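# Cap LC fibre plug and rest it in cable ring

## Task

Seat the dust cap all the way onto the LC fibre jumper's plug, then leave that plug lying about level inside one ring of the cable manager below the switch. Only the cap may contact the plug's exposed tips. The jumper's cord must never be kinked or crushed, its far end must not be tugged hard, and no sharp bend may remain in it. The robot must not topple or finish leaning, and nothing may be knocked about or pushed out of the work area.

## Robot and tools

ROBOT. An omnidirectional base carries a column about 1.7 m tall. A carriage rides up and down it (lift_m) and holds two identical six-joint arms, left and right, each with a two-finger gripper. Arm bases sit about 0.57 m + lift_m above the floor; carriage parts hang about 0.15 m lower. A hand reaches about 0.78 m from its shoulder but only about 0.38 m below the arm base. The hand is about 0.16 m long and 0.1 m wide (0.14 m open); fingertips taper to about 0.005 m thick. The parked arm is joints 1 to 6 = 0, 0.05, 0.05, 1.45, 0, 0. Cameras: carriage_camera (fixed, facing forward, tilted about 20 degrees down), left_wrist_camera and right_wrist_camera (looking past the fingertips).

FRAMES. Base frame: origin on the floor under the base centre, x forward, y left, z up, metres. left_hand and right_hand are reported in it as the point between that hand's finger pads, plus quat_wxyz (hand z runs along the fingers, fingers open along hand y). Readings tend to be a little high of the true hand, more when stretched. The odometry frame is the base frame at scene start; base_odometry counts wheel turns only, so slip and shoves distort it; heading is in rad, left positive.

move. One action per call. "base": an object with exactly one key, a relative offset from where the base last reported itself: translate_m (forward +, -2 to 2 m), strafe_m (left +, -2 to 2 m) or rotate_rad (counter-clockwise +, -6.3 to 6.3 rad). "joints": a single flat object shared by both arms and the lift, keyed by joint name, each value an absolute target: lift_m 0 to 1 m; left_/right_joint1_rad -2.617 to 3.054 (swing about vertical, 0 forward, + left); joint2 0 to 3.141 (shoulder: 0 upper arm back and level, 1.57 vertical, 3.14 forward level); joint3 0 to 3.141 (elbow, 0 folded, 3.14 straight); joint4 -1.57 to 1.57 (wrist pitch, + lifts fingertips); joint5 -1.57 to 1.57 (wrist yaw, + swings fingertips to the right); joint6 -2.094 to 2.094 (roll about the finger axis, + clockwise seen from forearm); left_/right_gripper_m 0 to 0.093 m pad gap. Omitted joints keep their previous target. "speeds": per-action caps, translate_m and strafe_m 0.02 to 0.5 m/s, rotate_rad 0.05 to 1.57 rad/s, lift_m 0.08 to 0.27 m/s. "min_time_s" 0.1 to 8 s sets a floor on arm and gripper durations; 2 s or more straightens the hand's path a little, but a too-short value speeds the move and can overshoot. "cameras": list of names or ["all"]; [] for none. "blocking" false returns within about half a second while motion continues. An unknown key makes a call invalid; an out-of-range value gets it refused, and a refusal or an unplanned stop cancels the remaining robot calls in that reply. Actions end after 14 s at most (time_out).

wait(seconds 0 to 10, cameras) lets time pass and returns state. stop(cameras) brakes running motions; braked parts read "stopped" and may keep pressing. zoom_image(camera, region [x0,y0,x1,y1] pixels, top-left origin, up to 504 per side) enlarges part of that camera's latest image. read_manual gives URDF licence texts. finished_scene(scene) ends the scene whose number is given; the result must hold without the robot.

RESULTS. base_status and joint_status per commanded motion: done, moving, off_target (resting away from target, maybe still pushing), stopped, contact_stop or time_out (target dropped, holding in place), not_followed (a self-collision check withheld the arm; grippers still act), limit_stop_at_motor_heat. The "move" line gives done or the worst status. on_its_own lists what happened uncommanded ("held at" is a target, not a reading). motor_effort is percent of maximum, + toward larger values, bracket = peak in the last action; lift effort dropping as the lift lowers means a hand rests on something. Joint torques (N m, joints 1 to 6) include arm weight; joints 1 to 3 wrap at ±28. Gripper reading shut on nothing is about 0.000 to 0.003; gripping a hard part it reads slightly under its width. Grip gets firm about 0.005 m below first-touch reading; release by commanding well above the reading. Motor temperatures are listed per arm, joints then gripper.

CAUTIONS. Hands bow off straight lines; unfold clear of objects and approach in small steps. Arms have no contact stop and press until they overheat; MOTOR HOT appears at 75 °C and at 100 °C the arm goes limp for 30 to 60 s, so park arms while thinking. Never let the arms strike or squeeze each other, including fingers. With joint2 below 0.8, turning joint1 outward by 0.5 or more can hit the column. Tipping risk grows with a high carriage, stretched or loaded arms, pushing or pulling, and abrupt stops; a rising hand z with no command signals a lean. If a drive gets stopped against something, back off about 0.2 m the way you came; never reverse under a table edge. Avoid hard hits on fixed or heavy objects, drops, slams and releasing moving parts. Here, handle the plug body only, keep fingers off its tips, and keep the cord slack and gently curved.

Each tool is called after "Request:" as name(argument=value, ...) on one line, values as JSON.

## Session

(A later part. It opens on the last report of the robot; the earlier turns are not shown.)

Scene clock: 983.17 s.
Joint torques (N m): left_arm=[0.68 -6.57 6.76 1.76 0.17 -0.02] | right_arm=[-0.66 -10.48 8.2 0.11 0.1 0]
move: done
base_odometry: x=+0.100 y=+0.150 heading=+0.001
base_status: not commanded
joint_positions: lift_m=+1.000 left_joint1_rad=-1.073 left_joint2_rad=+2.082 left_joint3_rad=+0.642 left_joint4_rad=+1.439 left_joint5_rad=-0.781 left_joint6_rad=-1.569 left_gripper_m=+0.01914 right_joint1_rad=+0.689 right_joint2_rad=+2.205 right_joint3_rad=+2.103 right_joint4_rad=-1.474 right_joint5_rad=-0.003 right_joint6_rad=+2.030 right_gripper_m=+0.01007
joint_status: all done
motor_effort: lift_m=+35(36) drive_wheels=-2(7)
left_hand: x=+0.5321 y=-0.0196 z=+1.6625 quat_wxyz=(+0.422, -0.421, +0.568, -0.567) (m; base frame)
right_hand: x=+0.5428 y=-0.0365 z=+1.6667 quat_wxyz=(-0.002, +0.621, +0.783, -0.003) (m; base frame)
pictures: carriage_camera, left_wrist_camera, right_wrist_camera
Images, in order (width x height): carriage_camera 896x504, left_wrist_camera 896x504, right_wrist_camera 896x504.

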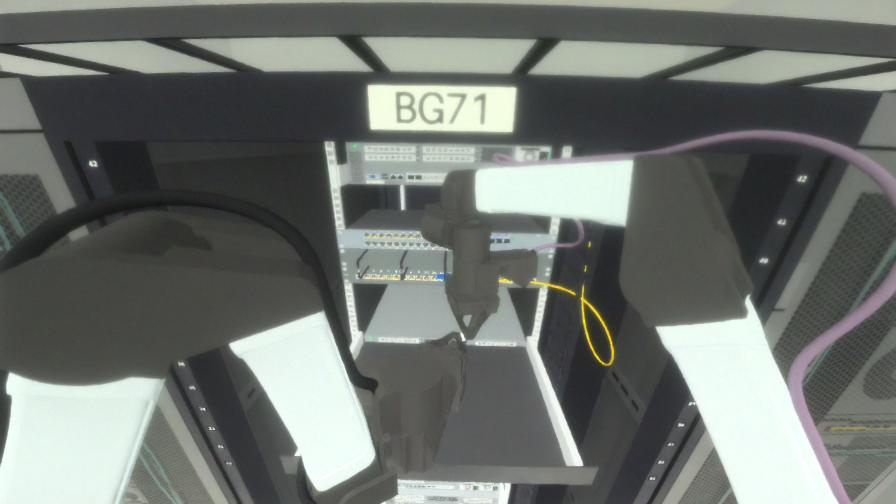

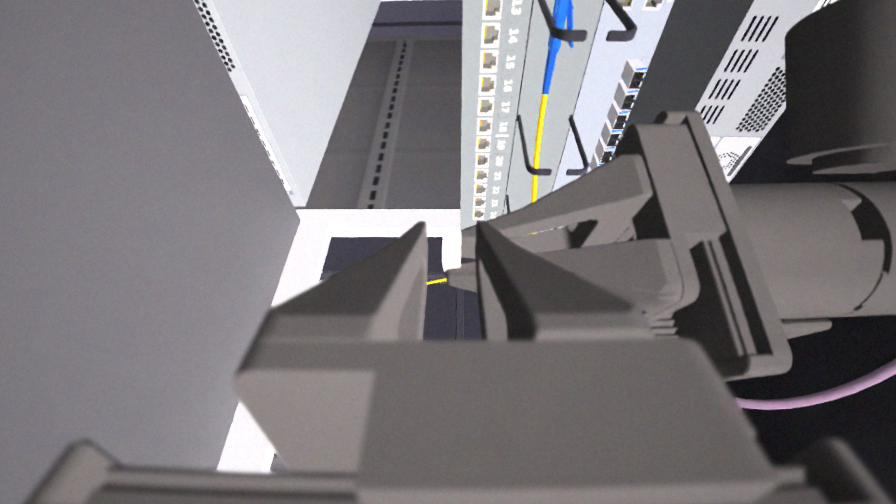

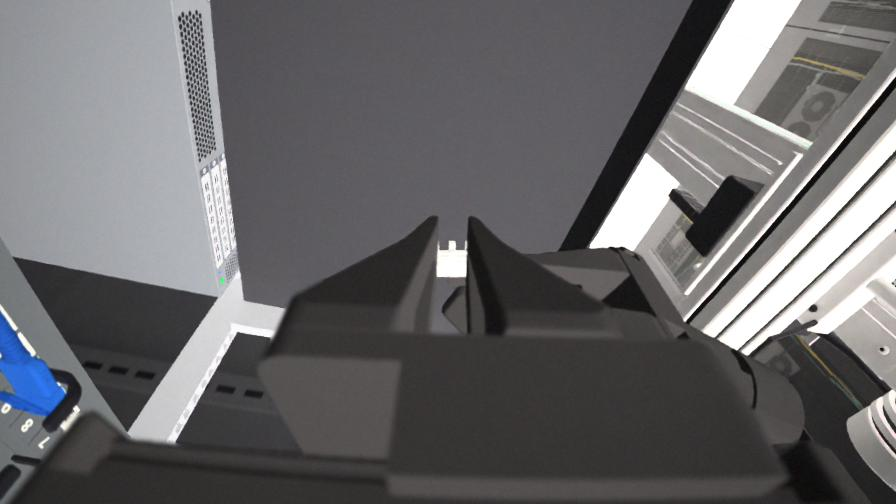

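Request:
move(joints={"left_gripper_m": 0.0065}, min_time_s=3, cameras=["left_wrist_camera", "right_wrist_camera", "carriage_camera"])

Request:
zoom_image(camera="left_wrist_camera", region=[380, 180, 540, 290])

Request:
zoom_image(camera="right_wrist_camera", region=[385, 200, 525, 300])

Request:
zoom_image(camera="carriage_camera", region=[420, 310, 500, 360])

Scene clock: 1012.67 s.
Joint torques (N m): left_arm=[0.7 -6.57 6.75 1.75 0.17 -0.02] | right_arm=[-0.64 -10.48 8.2 0.12 0.09 0.01]
move: done
base_odometry: x=+0.100 y=+0.150 heading=+0.001
base_status: not commanded
joint_positions: lift_m=+1.000 left_joint1_rad=-1.073 left_joint2_rad=+2.082 left_joint3_rad=+0.642 left_joint4_rad=+1.439 left_joint5_rad=-0.780 left_joint6_rad=-1.569 left_gripper_m=+0.00663 right_joint1_rad=+0.689 right_joint2_rad=+2.205 right_joint3_rad=+2.103 right_joint4_rad=-1.474 right_joint5_rad=-0.003 right_joint6_rad=+2.030 right_gripper_m=+0.01007
joint_status: all done
motor_effort: lift_m=+36(36) drive_wheels=+1(6)
left_hand: x=+0.5321 y=-0.0196 z=+1.6625 quat_wxyz=(+0.422, -0.421, +0.568, -0.567) (m; base frame)
right_hand: x=+0.5428 y=-0.0365 z=+1.6667 quat_wxyz=(-0.002, +0.621, +0.783, -0.003) (m; base frame)
pictures: carriage_camera, left_wrist_camera, right_wrist_camera
Images, in order (width x height): carriage_camera 896x504, left_wrist_camera 896x504, right_wrist_camera 896x504.

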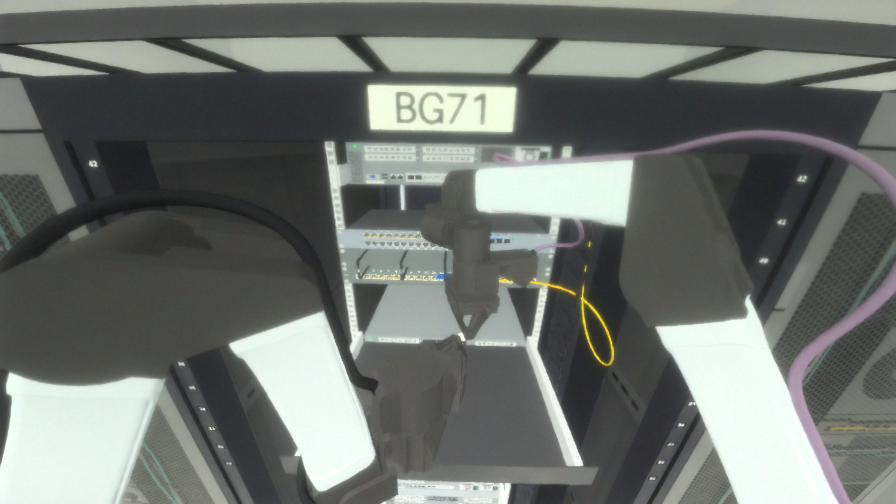

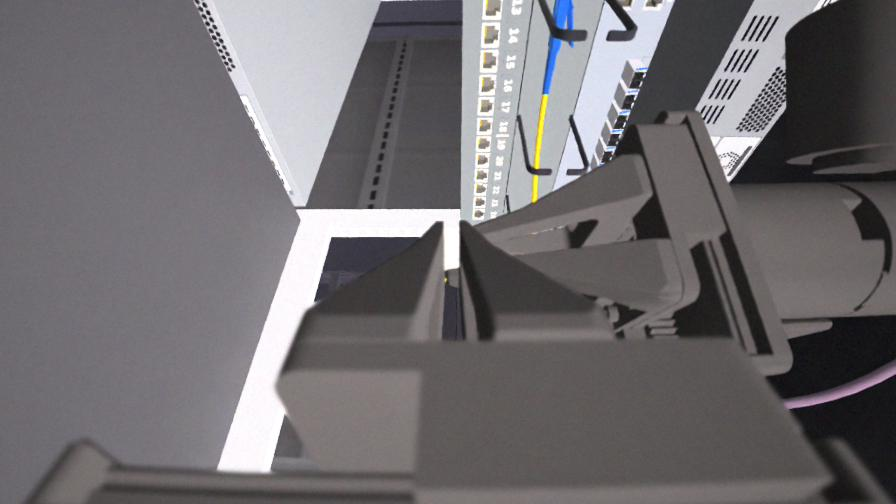

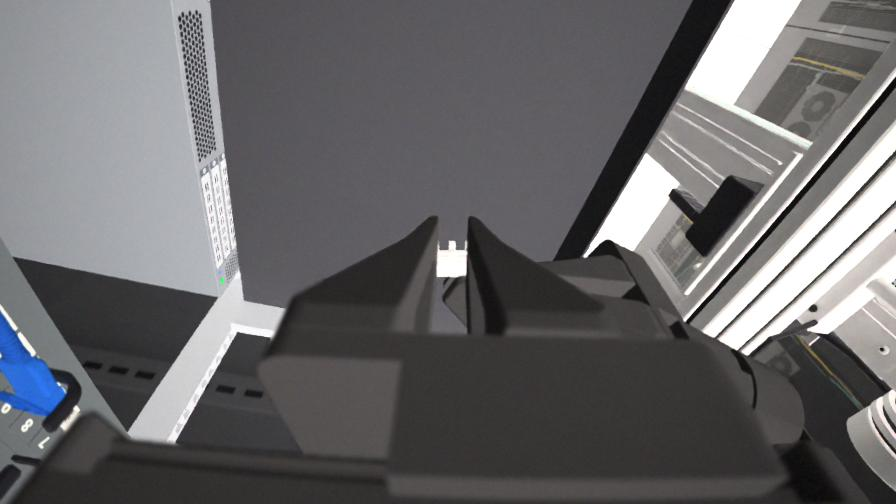

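Scaled by 3.150 from the camera's 896x504 image, which has a finer 1280x720 frame.

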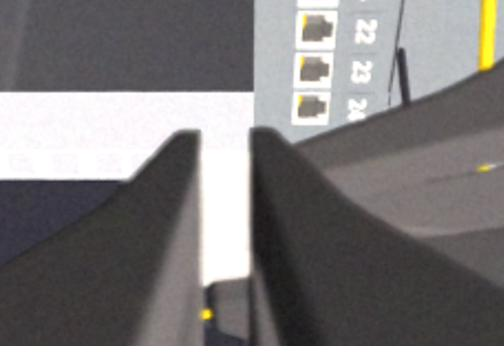

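Scaled by 3.600 from the camera's 896x504 image, which has a finer 1280x720 frame.

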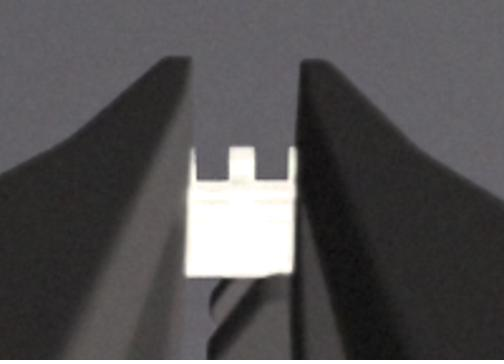

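Scaled by 6.300 from the camera's 896x504 image, which has a finer 1280x720 frame.

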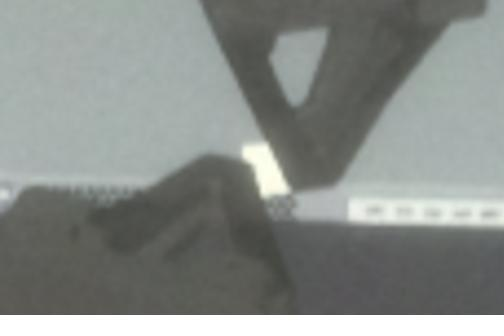

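Request:
move(joints={"left_gripper_m": 0.014}, min_time_s=1, cameras=[])

Request:
move(joints={"left_joint1_rad": -1.062, "left_joint2_rad": 2.108, "left_joint3_rad": 0.692, "left_joint4_rad": 1.417, "left_joint5_rad": -0.764}, min_time_s=1.5, cameras=["left_wrist_camera", "right_wrist_camera"])

Request:
zoom_image(camera="left_wrist_camera", region=[380, 180, 540, 290])

Request:
zoom_image(camera="right_wrist_camera", region=[385, 200, 525, 300])

Scene clock: 1036.93 s.
Joint torques (N m): left_arm=[0.7 -6.58 6.76 1.76 0.17 -0.02] | right_arm=[-0.66 -10.48 8.16 0.11 0.09 0]
move: done
base_odometry: x=+0.100 y=+0.150 heading=+0.001
base_status: not commanded
joint_positions: lift_m=+1.000 left_joint1_rad=-1.073 left_joint2_rad=+2.082 left_joint3_rad=+0.642 left_joint4_rad=+1.439 left_joint5_rad=-0.780 left_joint6_rad=-1.569 left_gripper_m=+0.01387 right_joint1_rad=+0.689 right_joint2_rad=+2.205 right_joint3_rad=+2.103 right_joint4_rad=-1.474 right_joint5_rad=-0.003 right_joint6_rad=+2.030 right_gripper_m=+0.01007
joint_status: all done
motor_effort: lift_m=+35(36) drive_wheels=-5(5)
left_hand: x=+0.5321 y=-0.0196 z=+1.6625 quat_wxyz=(+0.422, -0.421, +0.568, -0.567) (m; base frame)
right_hand: x=+0.5428 y=-0.0365 z=+1.6667 quat_wxyz=(-0.002, +0.621, +0.783, -0.003) (m; base frame)
pictures: none
No camera images: "cameras" was empty.

Scene clock: 1038.73 s.
Joint torques (N m): left_arm=[0.66 -6.71 6.86 1.76 0.17 -0.01] | right_arm=[-0.65 -10.51 8.2 0.11 0.09 0.01]
move: done
base_odometry: x=+0.100 y=+0.150 heading=+0.001
base_status: not commanded
joint_positions: lift_m=+1.000 left_joint1_rad=-1.070 left_joint2_rad=+2.093 left_joint3_rad=+0.667 left_joint4_rad=+1.425 left_joint5_rad=-0.778 left_joint6_rad=-1.569 left_gripper_m=+0.01387 right_joint1_rad=+0.689 right_joint2_rad=+2.205 right_joint3_rad=+2.103 right_joint4_rad=-1.474 right_joint5_rad=-0.003 right_joint6_rad=+2.030 right_gripper_m=+0.01007
joint_status: all done
motor_effort: lift_m=+35(36) drive_wheels=+0(7)
left_hand: x=+0.5357 y=-0.0241 z=+1.6623 quat_wxyz=(+0.422, -0.421, +0.568, -0.567) (m; base frame)
right_hand: x=+0.5428 y=-0.0365 z=+1.6667 quat_wxyz=(-0.002, +0.621, +0.783, -0.003) (m; base frame)
pictures: left_wrist_camera, right_wrist_camera
Images, in order (width x height): left_wrist_camera 896x504, right_wrist_camera 896x504.

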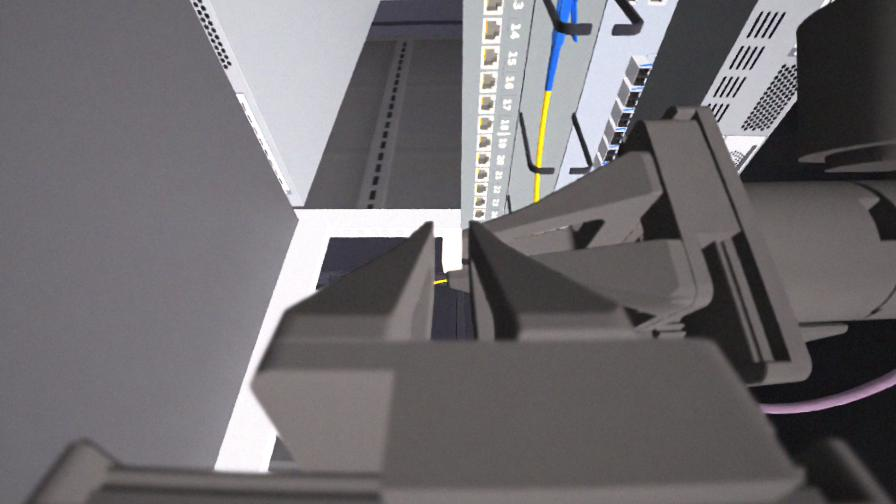

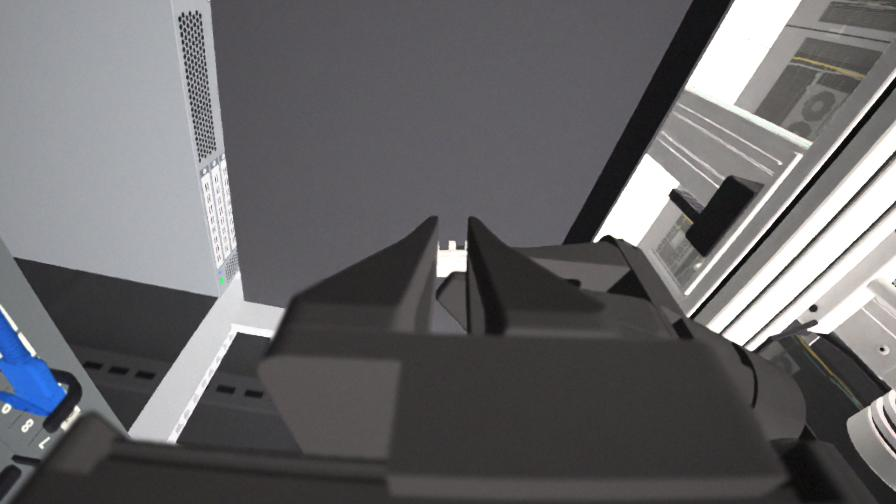

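Scaled by 3.150 from the camera's 896x504 image, which has a finer 1280x720 frame.

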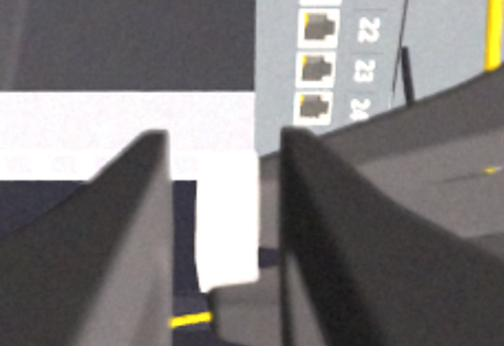

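Scaled by 3.600 from the camera's 896x504 image, which has a finer 1280x720 frame.

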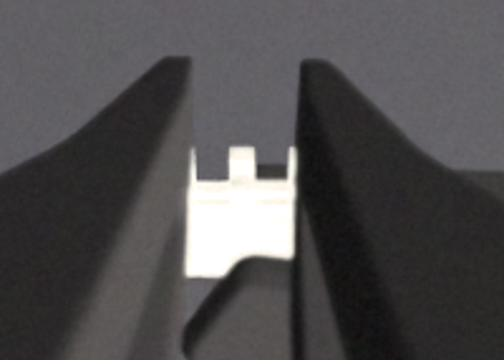

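Request:
move(joints={"left_gripper_m": 0.006}, min_time_s=2, cameras=[])

Request:
move(joints={"left_gripper_m": 0.004}, min_time_s=1, cameras=["left_wrist_camera", "right_wrist_camera"])

Request:
zoom_image(camera="left_wrist_camera", region=[380, 180, 540, 290])

Request:
zoom_image(camera="right_wrist_camera", region=[385, 200, 525, 300])

Scene clock: 1052.87 s.
Joint torques (N m): left_arm=[0.64 -6.72 6.86 1.77 0.17 -0.02] | right_arm=[-0.65 -10.48 8.18 0.11 0.09 0]
move: done
base_odometry: x=+0.100 y=+0.150 heading=+0.001
base_status: not commanded
joint_positions: lift_m=+1.000 left_joint1_rad=-1.070 left_joint2_rad=+2.093 left_joint3_rad=+0.667 left_joint4_rad=+1.425 left_joint5_rad=-0.777 left_joint6_rad=-1.569 left_gripper_m=+0.00606 right_joint1_rad=+0.689 right_joint2_rad=+2.205 right_joint3_rad=+2.103 right_joint4_rad=-1.474 right_joint5_rad=-0.003 right_joint6_rad=+2.030 right_gripper_m=+0.01006
joint_status: all done
motor_effort: lift_m=+35(36) drive_wheels=-3(6)
left_hand: x=+0.5357 y=-0.0242 z=+1.6622 quat_wxyz=(+0.422, -0.421, +0.568, -0.567) (m; base frame)
right_hand: x=+0.5428 y=-0.0365 z=+1.6667 quat_wxyz=(-0.002, +0.621, +0.783, -0.003) (m; base frame)
pictures: none
No camera images: "cameras" was empty.

Scene clock: 1054.13 s.
Joint torques (N m): left_arm=[0.65 -6.69 6.87 1.77 0.17 -0.01] | right_arm=[-0.66 -10.48 8.2 0.11 0.09 0]
move: done
base_odometry: x=+0.100 y=+0.150 heading=+0.001
base_status: not commanded
joint_positions: lift_m=+1.000 left_joint1_rad=-1.070 left_joint2_rad=+2.093 left_joint3_rad=+0.667 left_joint4_rad=+1.425 left_joint5_rad=-0.777 left_joint6_rad=-1.569 left_gripper_m=+0.00606 right_joint1_rad=+0.689 right_joint2_rad=+2.205 right_joint3_rad=+2.103 right_joint4_rad=-1.474 right_joint5_rad=-0.003 right_joint6_rad=+2.030 right_gripper_m=+0.01006
joint_status: all done
motor_effort: lift_m=+35(36) drive_wheels=+0(6)
left_hand: x=+0.5357 y=-0.0242 z=+1.6622 quat_wxyz=(+0.422, -0.421, +0.568, -0.567) (m; base frame)
right_hand: x=+0.5428 y=-0.0365 z=+1.6667 quat_wxyz=(-0.002, +0.621, +0.783, -0.003) (m; base frame)
pictures: left_wrist_camera, right_wrist_camera
Images, in order (width x height): left_wrist_camera 896x504, right_wrist_camera 896x504.

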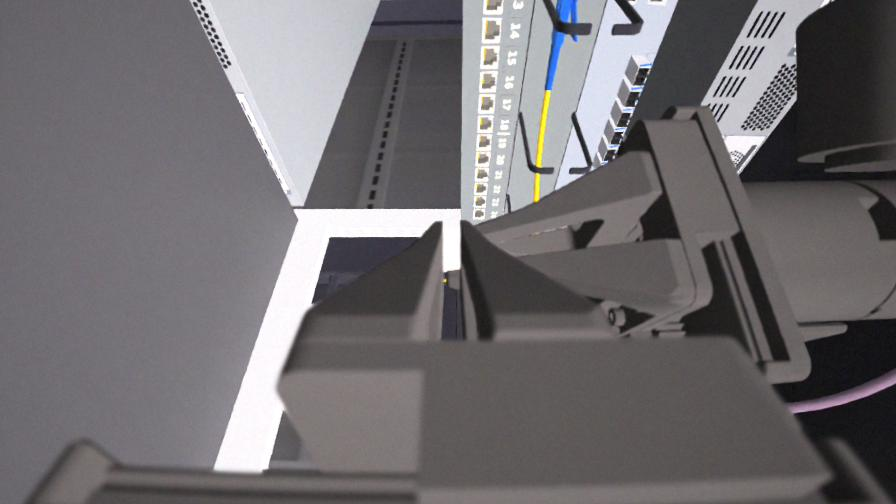

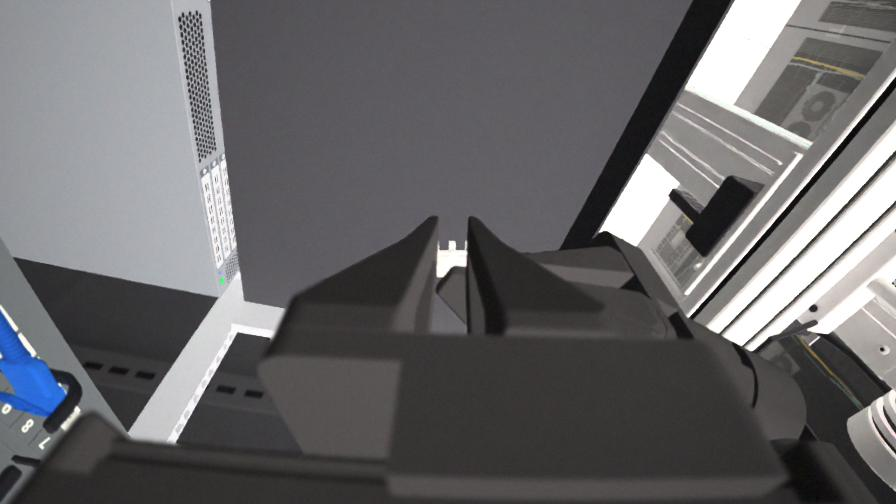

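Scaled by 3.150 from the camera's 896x504 image, which has a finer 1280x720 frame.

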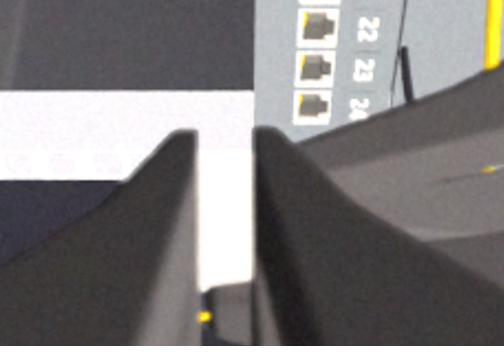

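Scaled by 3.600 from the camera's 896x504 image, which has a finer 1280x720 frame.

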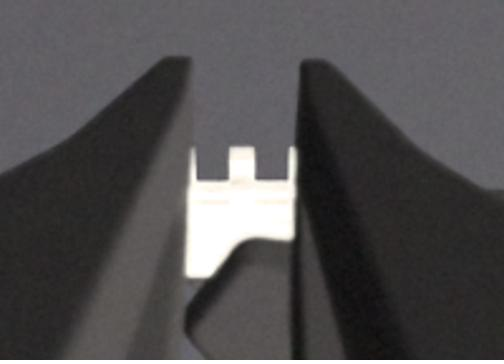

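Request:
move(joints={"left_gripper_m": 0.003}, min_time_s=1, cameras=[])

Request:
move(joints={"right_gripper_m": 0.02}, min_time_s=2, cameras=["left_wrist_camera", "right_wrist_camera"])

Request:
zoom_image(camera="left_wrist_camera", region=[380, 180, 540, 290])

Request:
zoom_image(camera="right_wrist_camera", region=[385, 200, 525, 300])

Scene clock: 1076.83 s.
Joint torques (N m): left_arm=[0.68 -6.74 6.87 1.76 0.17 -0.01] | right_arm=[-0.64 -10.48 8.18 0.11 0.09 0.01]
move: done
base_odometry: x=+0.100 y=+0.150 heading=+0.001
base_status: not commanded
joint_positions: lift_m=+1.000 left_joint1_rad=-1.070 left_joint2_rad=+2.093 left_joint3_rad=+0.667 left_joint4_rad=+1.425 left_joint5_rad=-0.777 left_joint6_rad=-1.569 left_gripper_m=+0.00606 right_joint1_rad=+0.689 right_joint2_rad=+2.205 right_joint3_rad=+2.103 right_joint4_rad=-1.474 right_joint5_rad=-0.003 right_joint6_rad=+2.030 right_gripper_m=+0.01006
joint_status: all done
motor_effort: lift_m=+35(36) drive_wheels=-1(4)
left_hand: x=+0.5357 y=-0.0242 z=+1.6622 quat_wxyz=(+0.422, -0.421, +0.568, -0.567) (m; base frame)
right_hand: x=+0.5428 y=-0.0365 z=+1.6667 quat_wxyz=(-0.002, +0.621, +0.783, -0.003) (m; base frame)
pictures: none
No camera images: "cameras" was empty.

Scene clock: 1079.13 s.
Joint torques (N m): left_arm=[0.68 -6.75 6.87 1.76 0.17 0] | right_arm=[-0.64 -10.47 8.18 0.11 0.09 0]
move: done
base_odometry: x=+0.100 y=+0.150 heading=+0.001
base_status: not commanded
joint_positions: lift_m=+1.000 left_joint1_rad=-1.070 left_joint2_rad=+2.093 left_joint3_rad=+0.667 left_joint4_rad=+1.424 left_joint5_rad=-0.777 left_joint6_rad=-1.570 left_gripper_m=+0.00606 right_joint1_rad=+0.689 right_joint2_rad=+2.205 right_joint3_rad=+2.103 right_joint4_rad=-1.474 right_joint5_rad=-0.003 right_joint6_rad=+2.031 right_gripper_m=+0.01988
joint_status: all done
motor_effort: lift_m=+35(36) drive_wheels=-2(6)
left_hand: x=+0.5357 y=-0.0242 z=+1.6621 quat_wxyz=(+0.422, -0.421, +0.569, -0.566) (m; base frame)
right_hand: x=+0.5428 y=-0.0365 z=+1.6667 quat_wxyz=(-0.002, +0.622, +0.783, -0.003) (m; base frame)
pictures: left_wrist_camera, right_wrist_camera
Images, in order (width x height): left_wrist_camera 896x504, right_wrist_camera 896x504.

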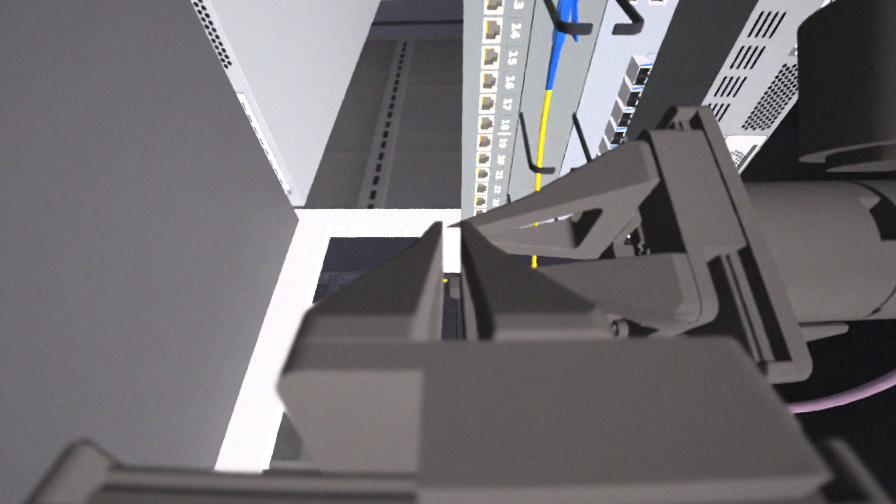

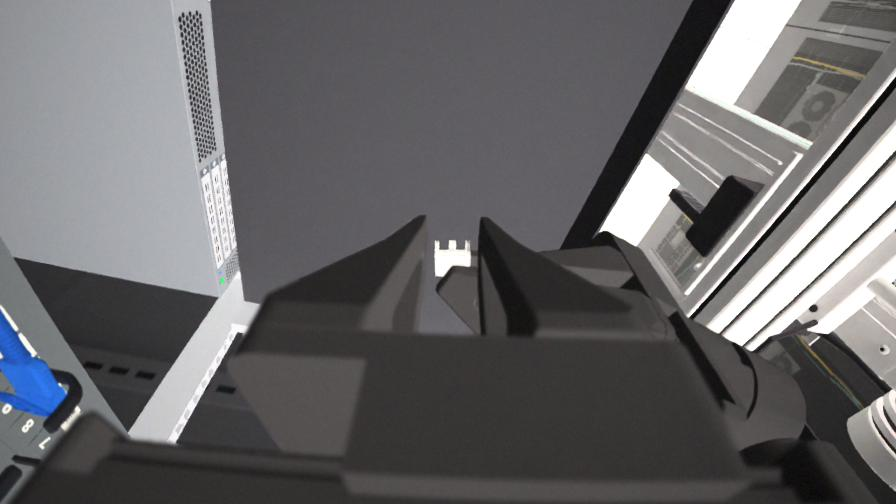

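Scaled by 3.150 from the camera's 896x504 image, which has a finer 1280x720 frame.

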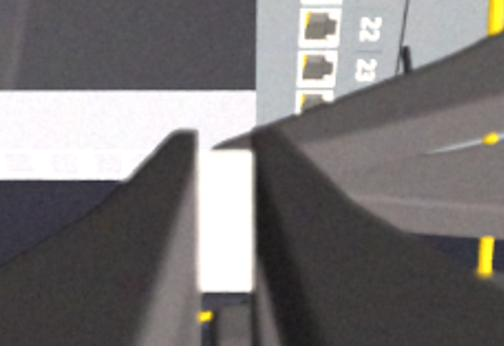

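Scaled by 3.600 from the camera's 896x504 image, which has a finer 1280x720 frame.

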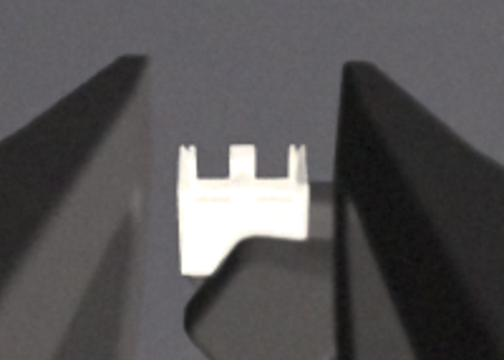

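Request:
move(joints={"right_joint2_rad": 2.256, "right_joint3_rad": 2.245, "right_joint4_rad": -1.5695}, min_time_s=2, cameras=["left_wrist_camera", "right_wrist_camera"])

Request:
zoom_image(camera="left_wrist_camera", region=[380, 180, 540, 290])

Request:
zoom_image(camera="right_wrist_camera", region=[385, 180, 525, 280])

Scene clock: 1086.73 s.
Joint torques (N m): left_arm=[0.66 -6.75 6.89 1.77 0.16 -0.02] | right_arm=[-0.65 -10.59 8.08 0.12 0.09 0]
move: done
base_odometry: x=+0.100 y=+0.150 heading=+0.001
base_status: not commanded
joint_positions: lift_m=+1.000 left_joint1_rad=-1.070 left_joint2_rad=+2.093 left_joint3_rad=+0.667 left_joint4_rad=+1.424 left_joint5_rad=-0.777 left_joint6_rad=-1.570 left_gripper_m=+0.00606 right_joint1_rad=+0.689 right_joint2_rad=+2.234 right_joint3_rad=+2.223 right_joint4_rad=-1.556 right_joint5_rad=-0.003 right_joint6_rad=+2.031 right_gripper_m=+0.01988
joint_status: all done
joint sent to its limit — right_joint4_rad, lower limit.
motor_effort: lift_m=+35(36) drive_wheels=-4(6)
left_hand: x=+0.5357 y=-0.0242 z=+1.6621 quat_wxyz=(+0.422, -0.421, +0.569, -0.566) (m; base frame)
right_hand: x=+0.5461 y=-0.0338 z=+1.6848 quat_wxyz=(-0.001, +0.622, +0.783, +0.002) (m; base frame)
pictures: left_wrist_camera, right_wrist_camera
Images, in order (width x height): left_wrist_camera 896x504, right_wrist_camera 896x504.

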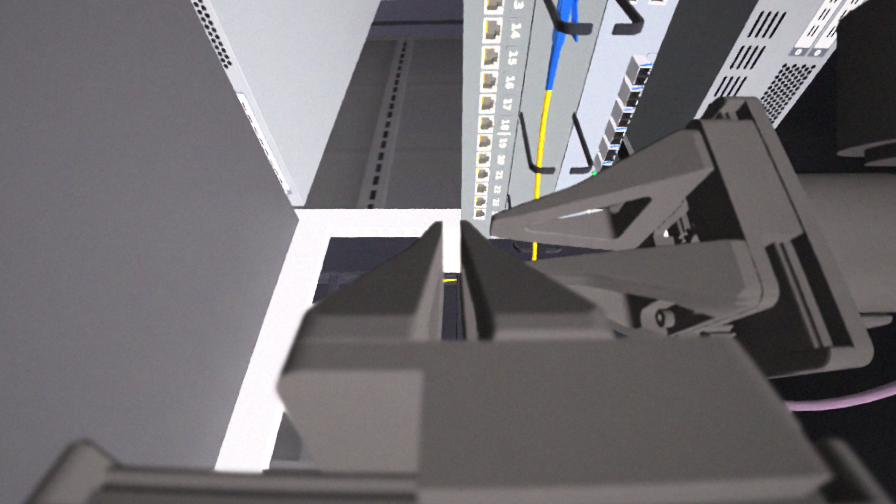

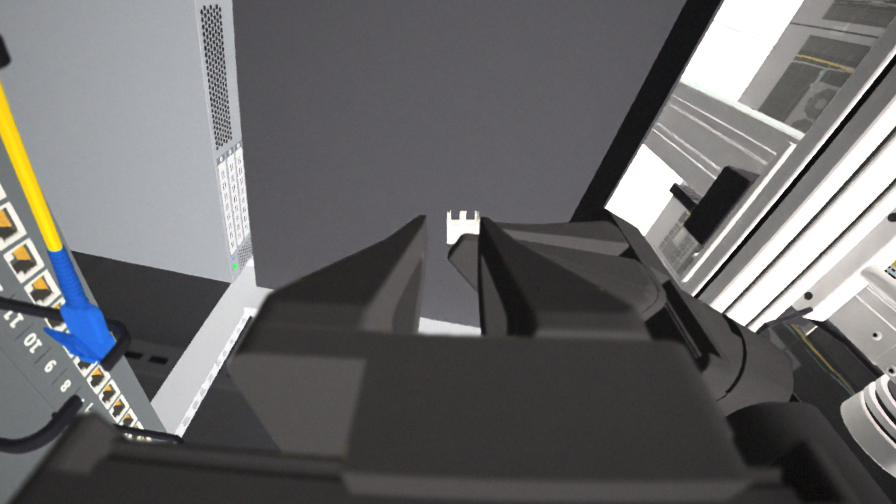

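Scaled by 3.150 from the camera's 896x504 image, which has a finer 1280x720 frame.

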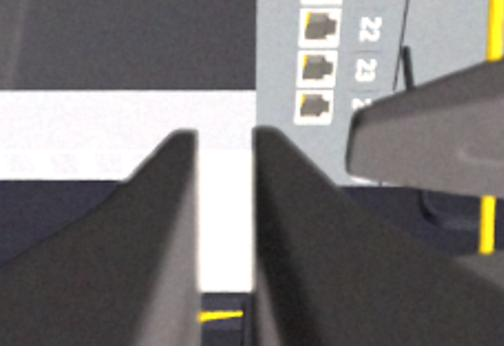

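Scaled by 3.600 from the camera's 896x504 image, which has a finer 1280x720 frame.

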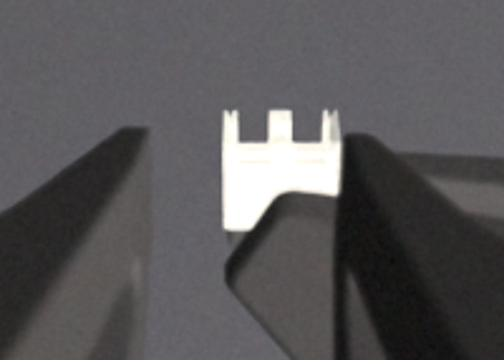

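Request:
move(joints={"left_joint1_rad": -1.195, "left_joint2_rad": 2.03, "left_joint3_rad": 0.495, "left_joint4_rad": 1.55, "left_joint5_rad": -0.905, "left_joint6_rad": -1.58}, min_time_s=2, cameras=[])

Request:
move(joints={"left_joint1_rad": -0.93}, min_time_s=2, cameras=[])

Request:
move(joints={"right_joint1_rad": 0.56, "right_joint2_rad": 1.6, "right_joint3_rad": 1.1, "right_joint4_rad": -0.3, "right_joint5_rad": 0.0, "right_joint6_rad": 1.57}, min_time_s=3, cameras=["left_wrist_camera", "right_wrist_camera", "carriage_camera"])

Request:
zoom_image(camera="left_wrist_camera", region=[380, 180, 620, 290])

Scene clock: 1125.90 s.
Joint torques (N m): left_arm=[-0.62 -9.8 2.84 1.96 -0.09 -0.02] | right_arm=[-0.66 -10.59 8.06 0.11 0.09 0]
move: done
base_odometry: x=+0.100 y=+0.150 heading=+0.001
base_status: not commanded
joint_positions: lift_m=+1.000 left_joint1_rad=-1.187 left_joint2_rad=+2.064 left_joint3_rad=+0.507 left_joint4_rad=+1.534 left_joint5_rad=-0.891 left_joint6_rad=-1.570 left_gripper_m=+0.00606 right_joint1_rad=+0.689 right_joint2_rad=+2.234 right_joint3_rad=+2.223 right_joint4_rad=-1.557 right_joint5_rad=-0.003 right_joint6_rad=+2.031 right_gripper_m=+0.01988
joint_status: all done
motor_effort: lift_m=+35(36) drive_wheels=-1(8)
left_hand: x=+0.4875 y=-0.0054 z=+1.6515 quat_wxyz=(+0.423, -0.418, +0.576, -0.560) (m; base frame)
right_hand: x=+0.5460 y=-0.0339 z=+1.6848 quat_wxyz=(-0.001, +0.622, +0.783, +0.002) (m; base frame)
pictures: none
No camera images: "cameras" was empty.

Scene clock: 1128.20 s.
Joint torques (N m): left_arm=[0.68 -9.83 2.82 1.95 -0.09 -0.02] | right_arm=[-0.66 -10.58 8.06 0.11 0.1 0]
move: done
base_odometry: x=+0.100 y=+0.150 heading=+0.001
base_status: not commanded
joint_positions: lift_m=+1.000 left_joint1_rad=-0.938 left_joint2_rad=+2.064 left_joint3_rad=+0.507 left_joint4_rad=+1.534 left_joint5_rad=-0.892 left_joint6_rad=-1.570 left_gripper_m=+0.00606 right_joint1_rad=+0.689 right_joint2_rad=+2.234 right_joint3_rad=+2.223 right_joint4_rad=-1.558 right_joint5_rad=-0.003 right_joint6_rad=+2.031 right_gripper_m=+0.01988
joint_status: all done
motor_effort: lift_m=+35(36) drive_wheels=-1(6)
left_hand: x=+0.5561 y=+0.0713 z=+1.6516 quat_wxyz=(+0.490, -0.487, +0.520, -0.503) (m; base frame)
right_hand: x=+0.5459 y=-0.0340 z=+1.6848 quat_wxyz=(-0.001, +0.622, +0.783, +0.001) (m; base frame)
pictures: none
No camera images: "cameras" was empty.

Scene clock: 1131.50 s.
Joint torques (N m): left_arm=[0.65 -9.87 2.82 1.95 -0.08 -0.01] | right_arm=[-0.65 -10.44 6.11 2.08 0.1 -0.27]
move: done
base_odometry: x=+0.100 y=+0.150 heading=+0.001
base_status: not commanded
joint_positions: lift_m=+1.000 left_joint1_rad=-0.938 left_joint2_rad=+2.064 left_joint3_rad=+0.507 left_joint4_rad=+1.535 left_joint5_rad=-0.893 left_joint6_rad=-1.570 left_gripper_m=+0.00606 right_joint1_rad=+0.566 right_joint2_rad=+1.623 right_joint3_rad=+1.116 right_joint4_rad=-0.304 right_joint5_rad=-0.003 right_joint6_rad=+1.580 right_gripper_m=+0.01988
joint_status: all done
motor_effort: lift_m=+36(36) drive_wheels=-1(6)
left_hand: x=+0.5561 y=+0.0715 z=+1.6517 quat_wxyz=(+0.490, -0.487, +0.519, -0.503) (m; base frame)
right_hand: x=+0.5930 y=-0.0663 z=+1.6849 quat_wxyz=(+0.176, +0.451, +0.812, +0.327) (m; base frame)
pictures: carriage_camera, left_wrist_camera, right_wrist_camera
Images, in order (width x height): carriage_camera 896x504, left_wrist_camera 896x504, right_wrist_camera 896x504.

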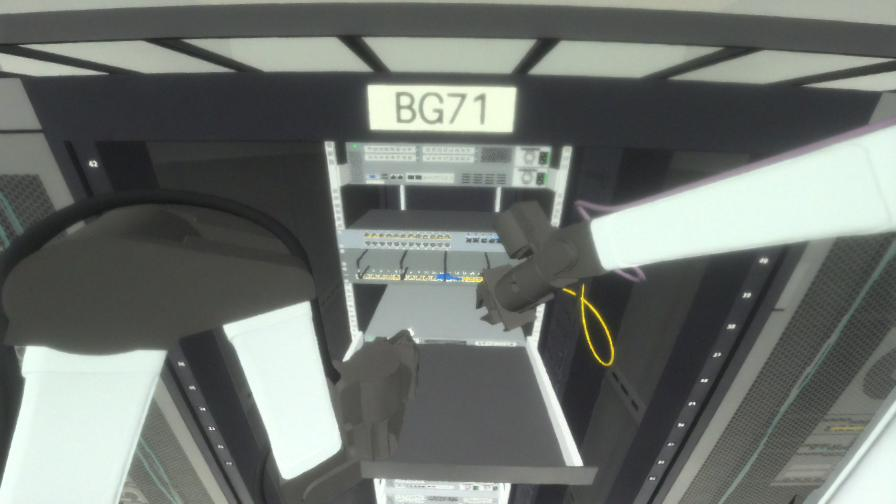

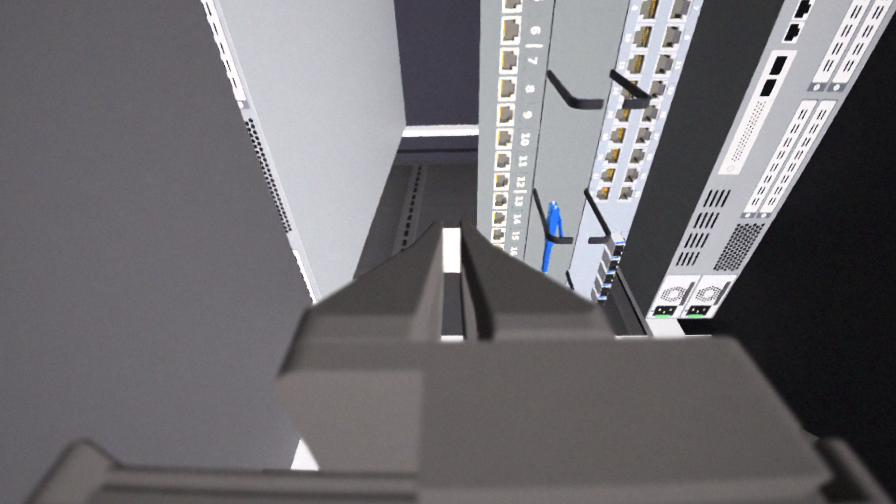

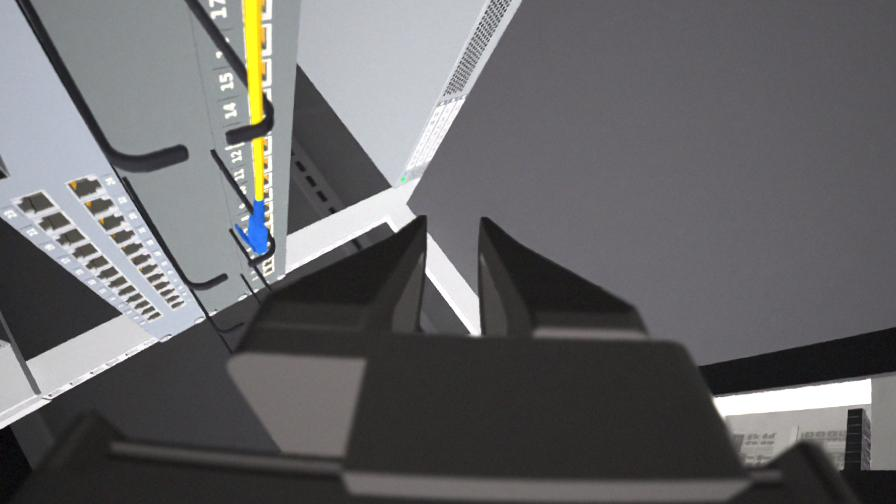

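Scaled by 2.100 from the camera's 896x504 image, which has a finer 1280x720 frame.

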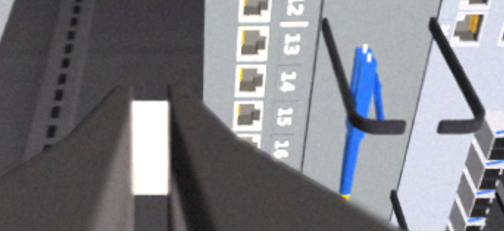

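Request:
move(joints={"right_joint1_rad": 0.6, "right_joint2_rad": 1.48, "right_joint3_rad": 0.68, "right_joint4_rad": 0.5, "right_joint5_rad": 0.1, "right_joint6_rad": 1.57}, min_time_s=2, cameras=[])

Request:
move(joints={"right_joint1_rad": 0.64, "right_joint2_rad": 1.815, "right_joint3_rad": 0.58, "right_joint4_rad": 1.218, "right_joint5_rad": 0.122, "right_joint6_rad": 1.57, "right_gripper_m": 0.03}, min_time_s=2.5, cameras=["left_wrist_camera", "right_wrist_camera", "carriage_camera"])

Request:
zoom_image(camera="right_wrist_camera", region=[350, 150, 600, 290])

Request:
zoom_image(camera="carriage_camera", region=[400, 230, 520, 310])

Scene clock: 1208.93 s.
Joint torques (N m): left_arm=[0.65 -9.83 2.85 1.95 -0.08 -0.01] | right_arm=[0.58 -8.57 5.82 2.62 0.15 -0.32]
Motor temperatures (°C): left_arm=[29 46 42 42 29 33 35] | right_arm=[31 51 47 37 31 30 34]
move: done
base_odometry: x=+0.100 y=+0.150 heading=+0.001
base_status: not commanded
joint_positions: lift_m=+1.000 left_joint1_rad=-0.938 left_joint2_rad=+2.064 left_joint3_rad=+0.507 left_joint4_rad=+1.535 left_joint5_rad=-0.893 left_joint6_rad=-1.570 left_gripper_m=+0.00606 right_joint1_rad=+0.594 right_joint2_rad=+1.500 right_joint3_rad=+0.695 right_joint4_rad=+0.499 right_joint5_rad=+0.091 right_joint6_rad=+1.580 right_gripper_m=+0.01988
joint_status: all done
motor_effort: lift_m=+35(36) drive_wheels=-4(6)
left_hand: x=+0.5561 y=+0.0715 z=+1.6517 quat_wxyz=(+0.490, -0.487, +0.519, -0.503) (m; base frame)
right_hand: x=+0.5972 y=-0.0682 z=+1.7213 quat_wxyz=(+0.307, +0.405, +0.697, +0.505) (m; base frame)
pictures: none
No camera images: "cameras" was empty.

Scene clock: 1211.73 s.
Joint torques (N m): left_arm=[0.66 -9.83 2.84 1.94 -0.08 -0.02] | right_arm=[0.58 -6.54 4.33 2.63 0.1 -0.33]
move: done
base_odometry: x=+0.100 y=+0.150 heading=+0.001
base_status: not commanded
joint_positions: lift_m=+1.000 left_joint1_rad=-0.938 left_joint2_rad=+2.064 left_joint3_rad=+0.507 left_joint4_rad=+1.535 left_joint5_rad=-0.893 left_joint6_rad=-1.570 left_gripper_m=+0.00606 right_joint1_rad=+0.634 right_joint2_rad=+1.799 right_joint3_rad=+0.593 right_joint4_rad=+1.216 right_joint5_rad=+0.112 right_joint6_rad=+1.579 right_gripper_m=+0.02986
joint_status: all done
motor_effort: lift_m=+35(36) drive_wheels=-2(6)
left_hand: x=+0.5561 y=+0.0715 z=+1.6517 quat_wxyz=(+0.490, -0.487, +0.519, -0.503) (m; base frame)
right_hand: x=+0.6055 y=-0.0442 z=+1.7197 quat_wxyz=(+0.353, +0.355, +0.607, +0.617) (m; base frame)
pictures: carriage_camera, left_wrist_camera, right_wrist_camera
Images, in order (width x height): carriage_camera 896x504, left_wrist_camera 896x504, right_wrist_camera 896x504.

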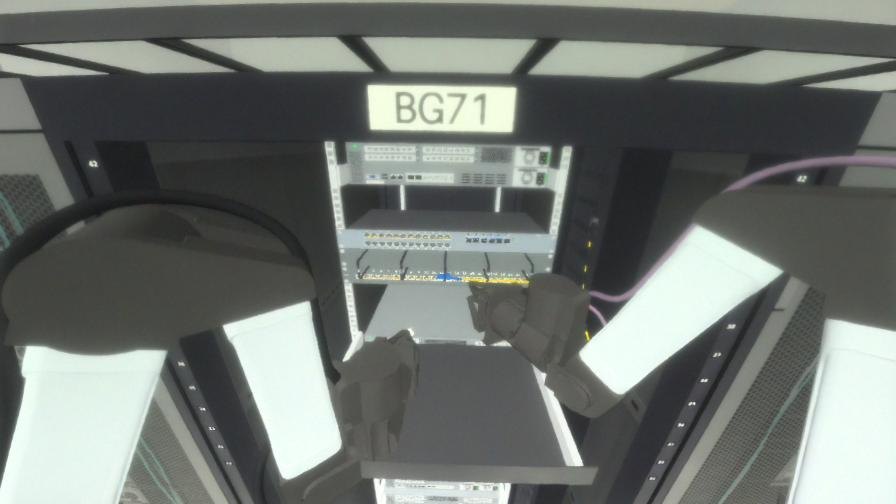

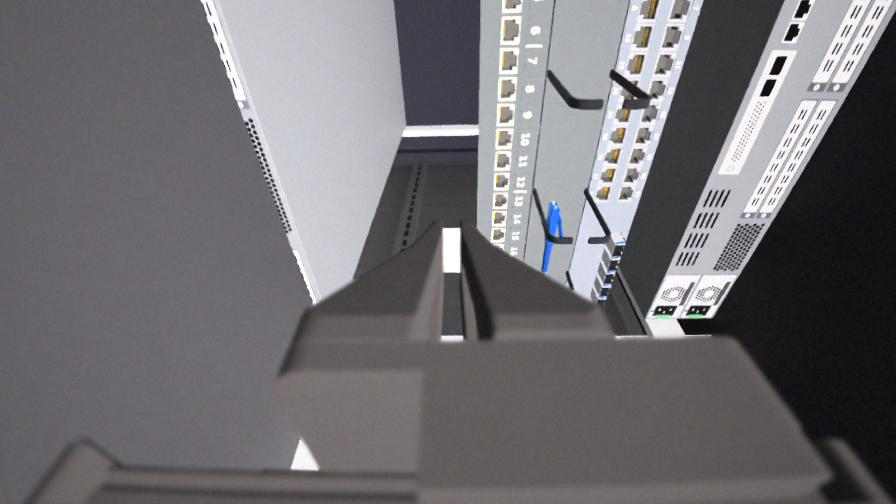

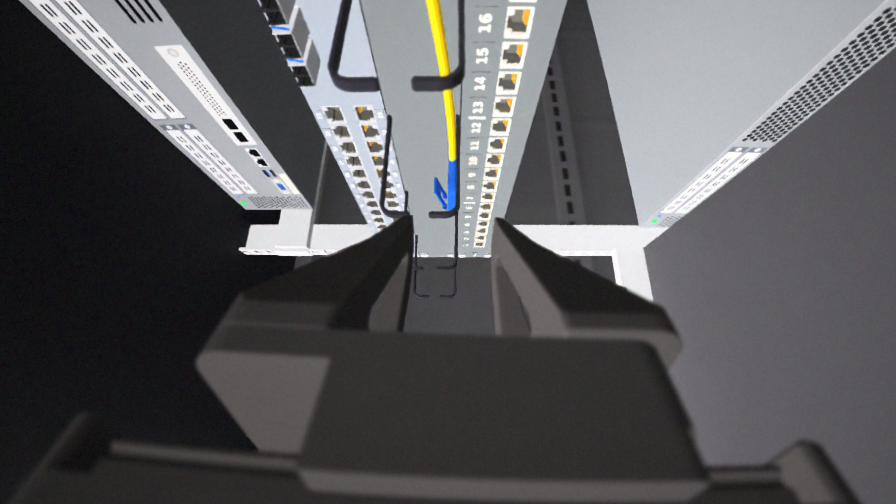

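Scaled by 2.016 from the camera's 896x504 image, which has a finer 1280x720 frame.

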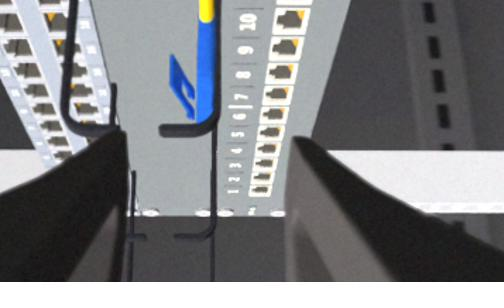

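Scaled by 4.200 from the camera's 896x504 image, which has a finer 1280x720 frame.

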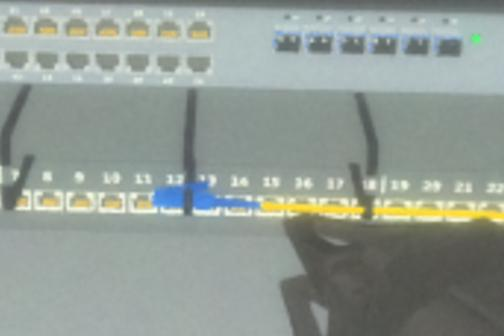

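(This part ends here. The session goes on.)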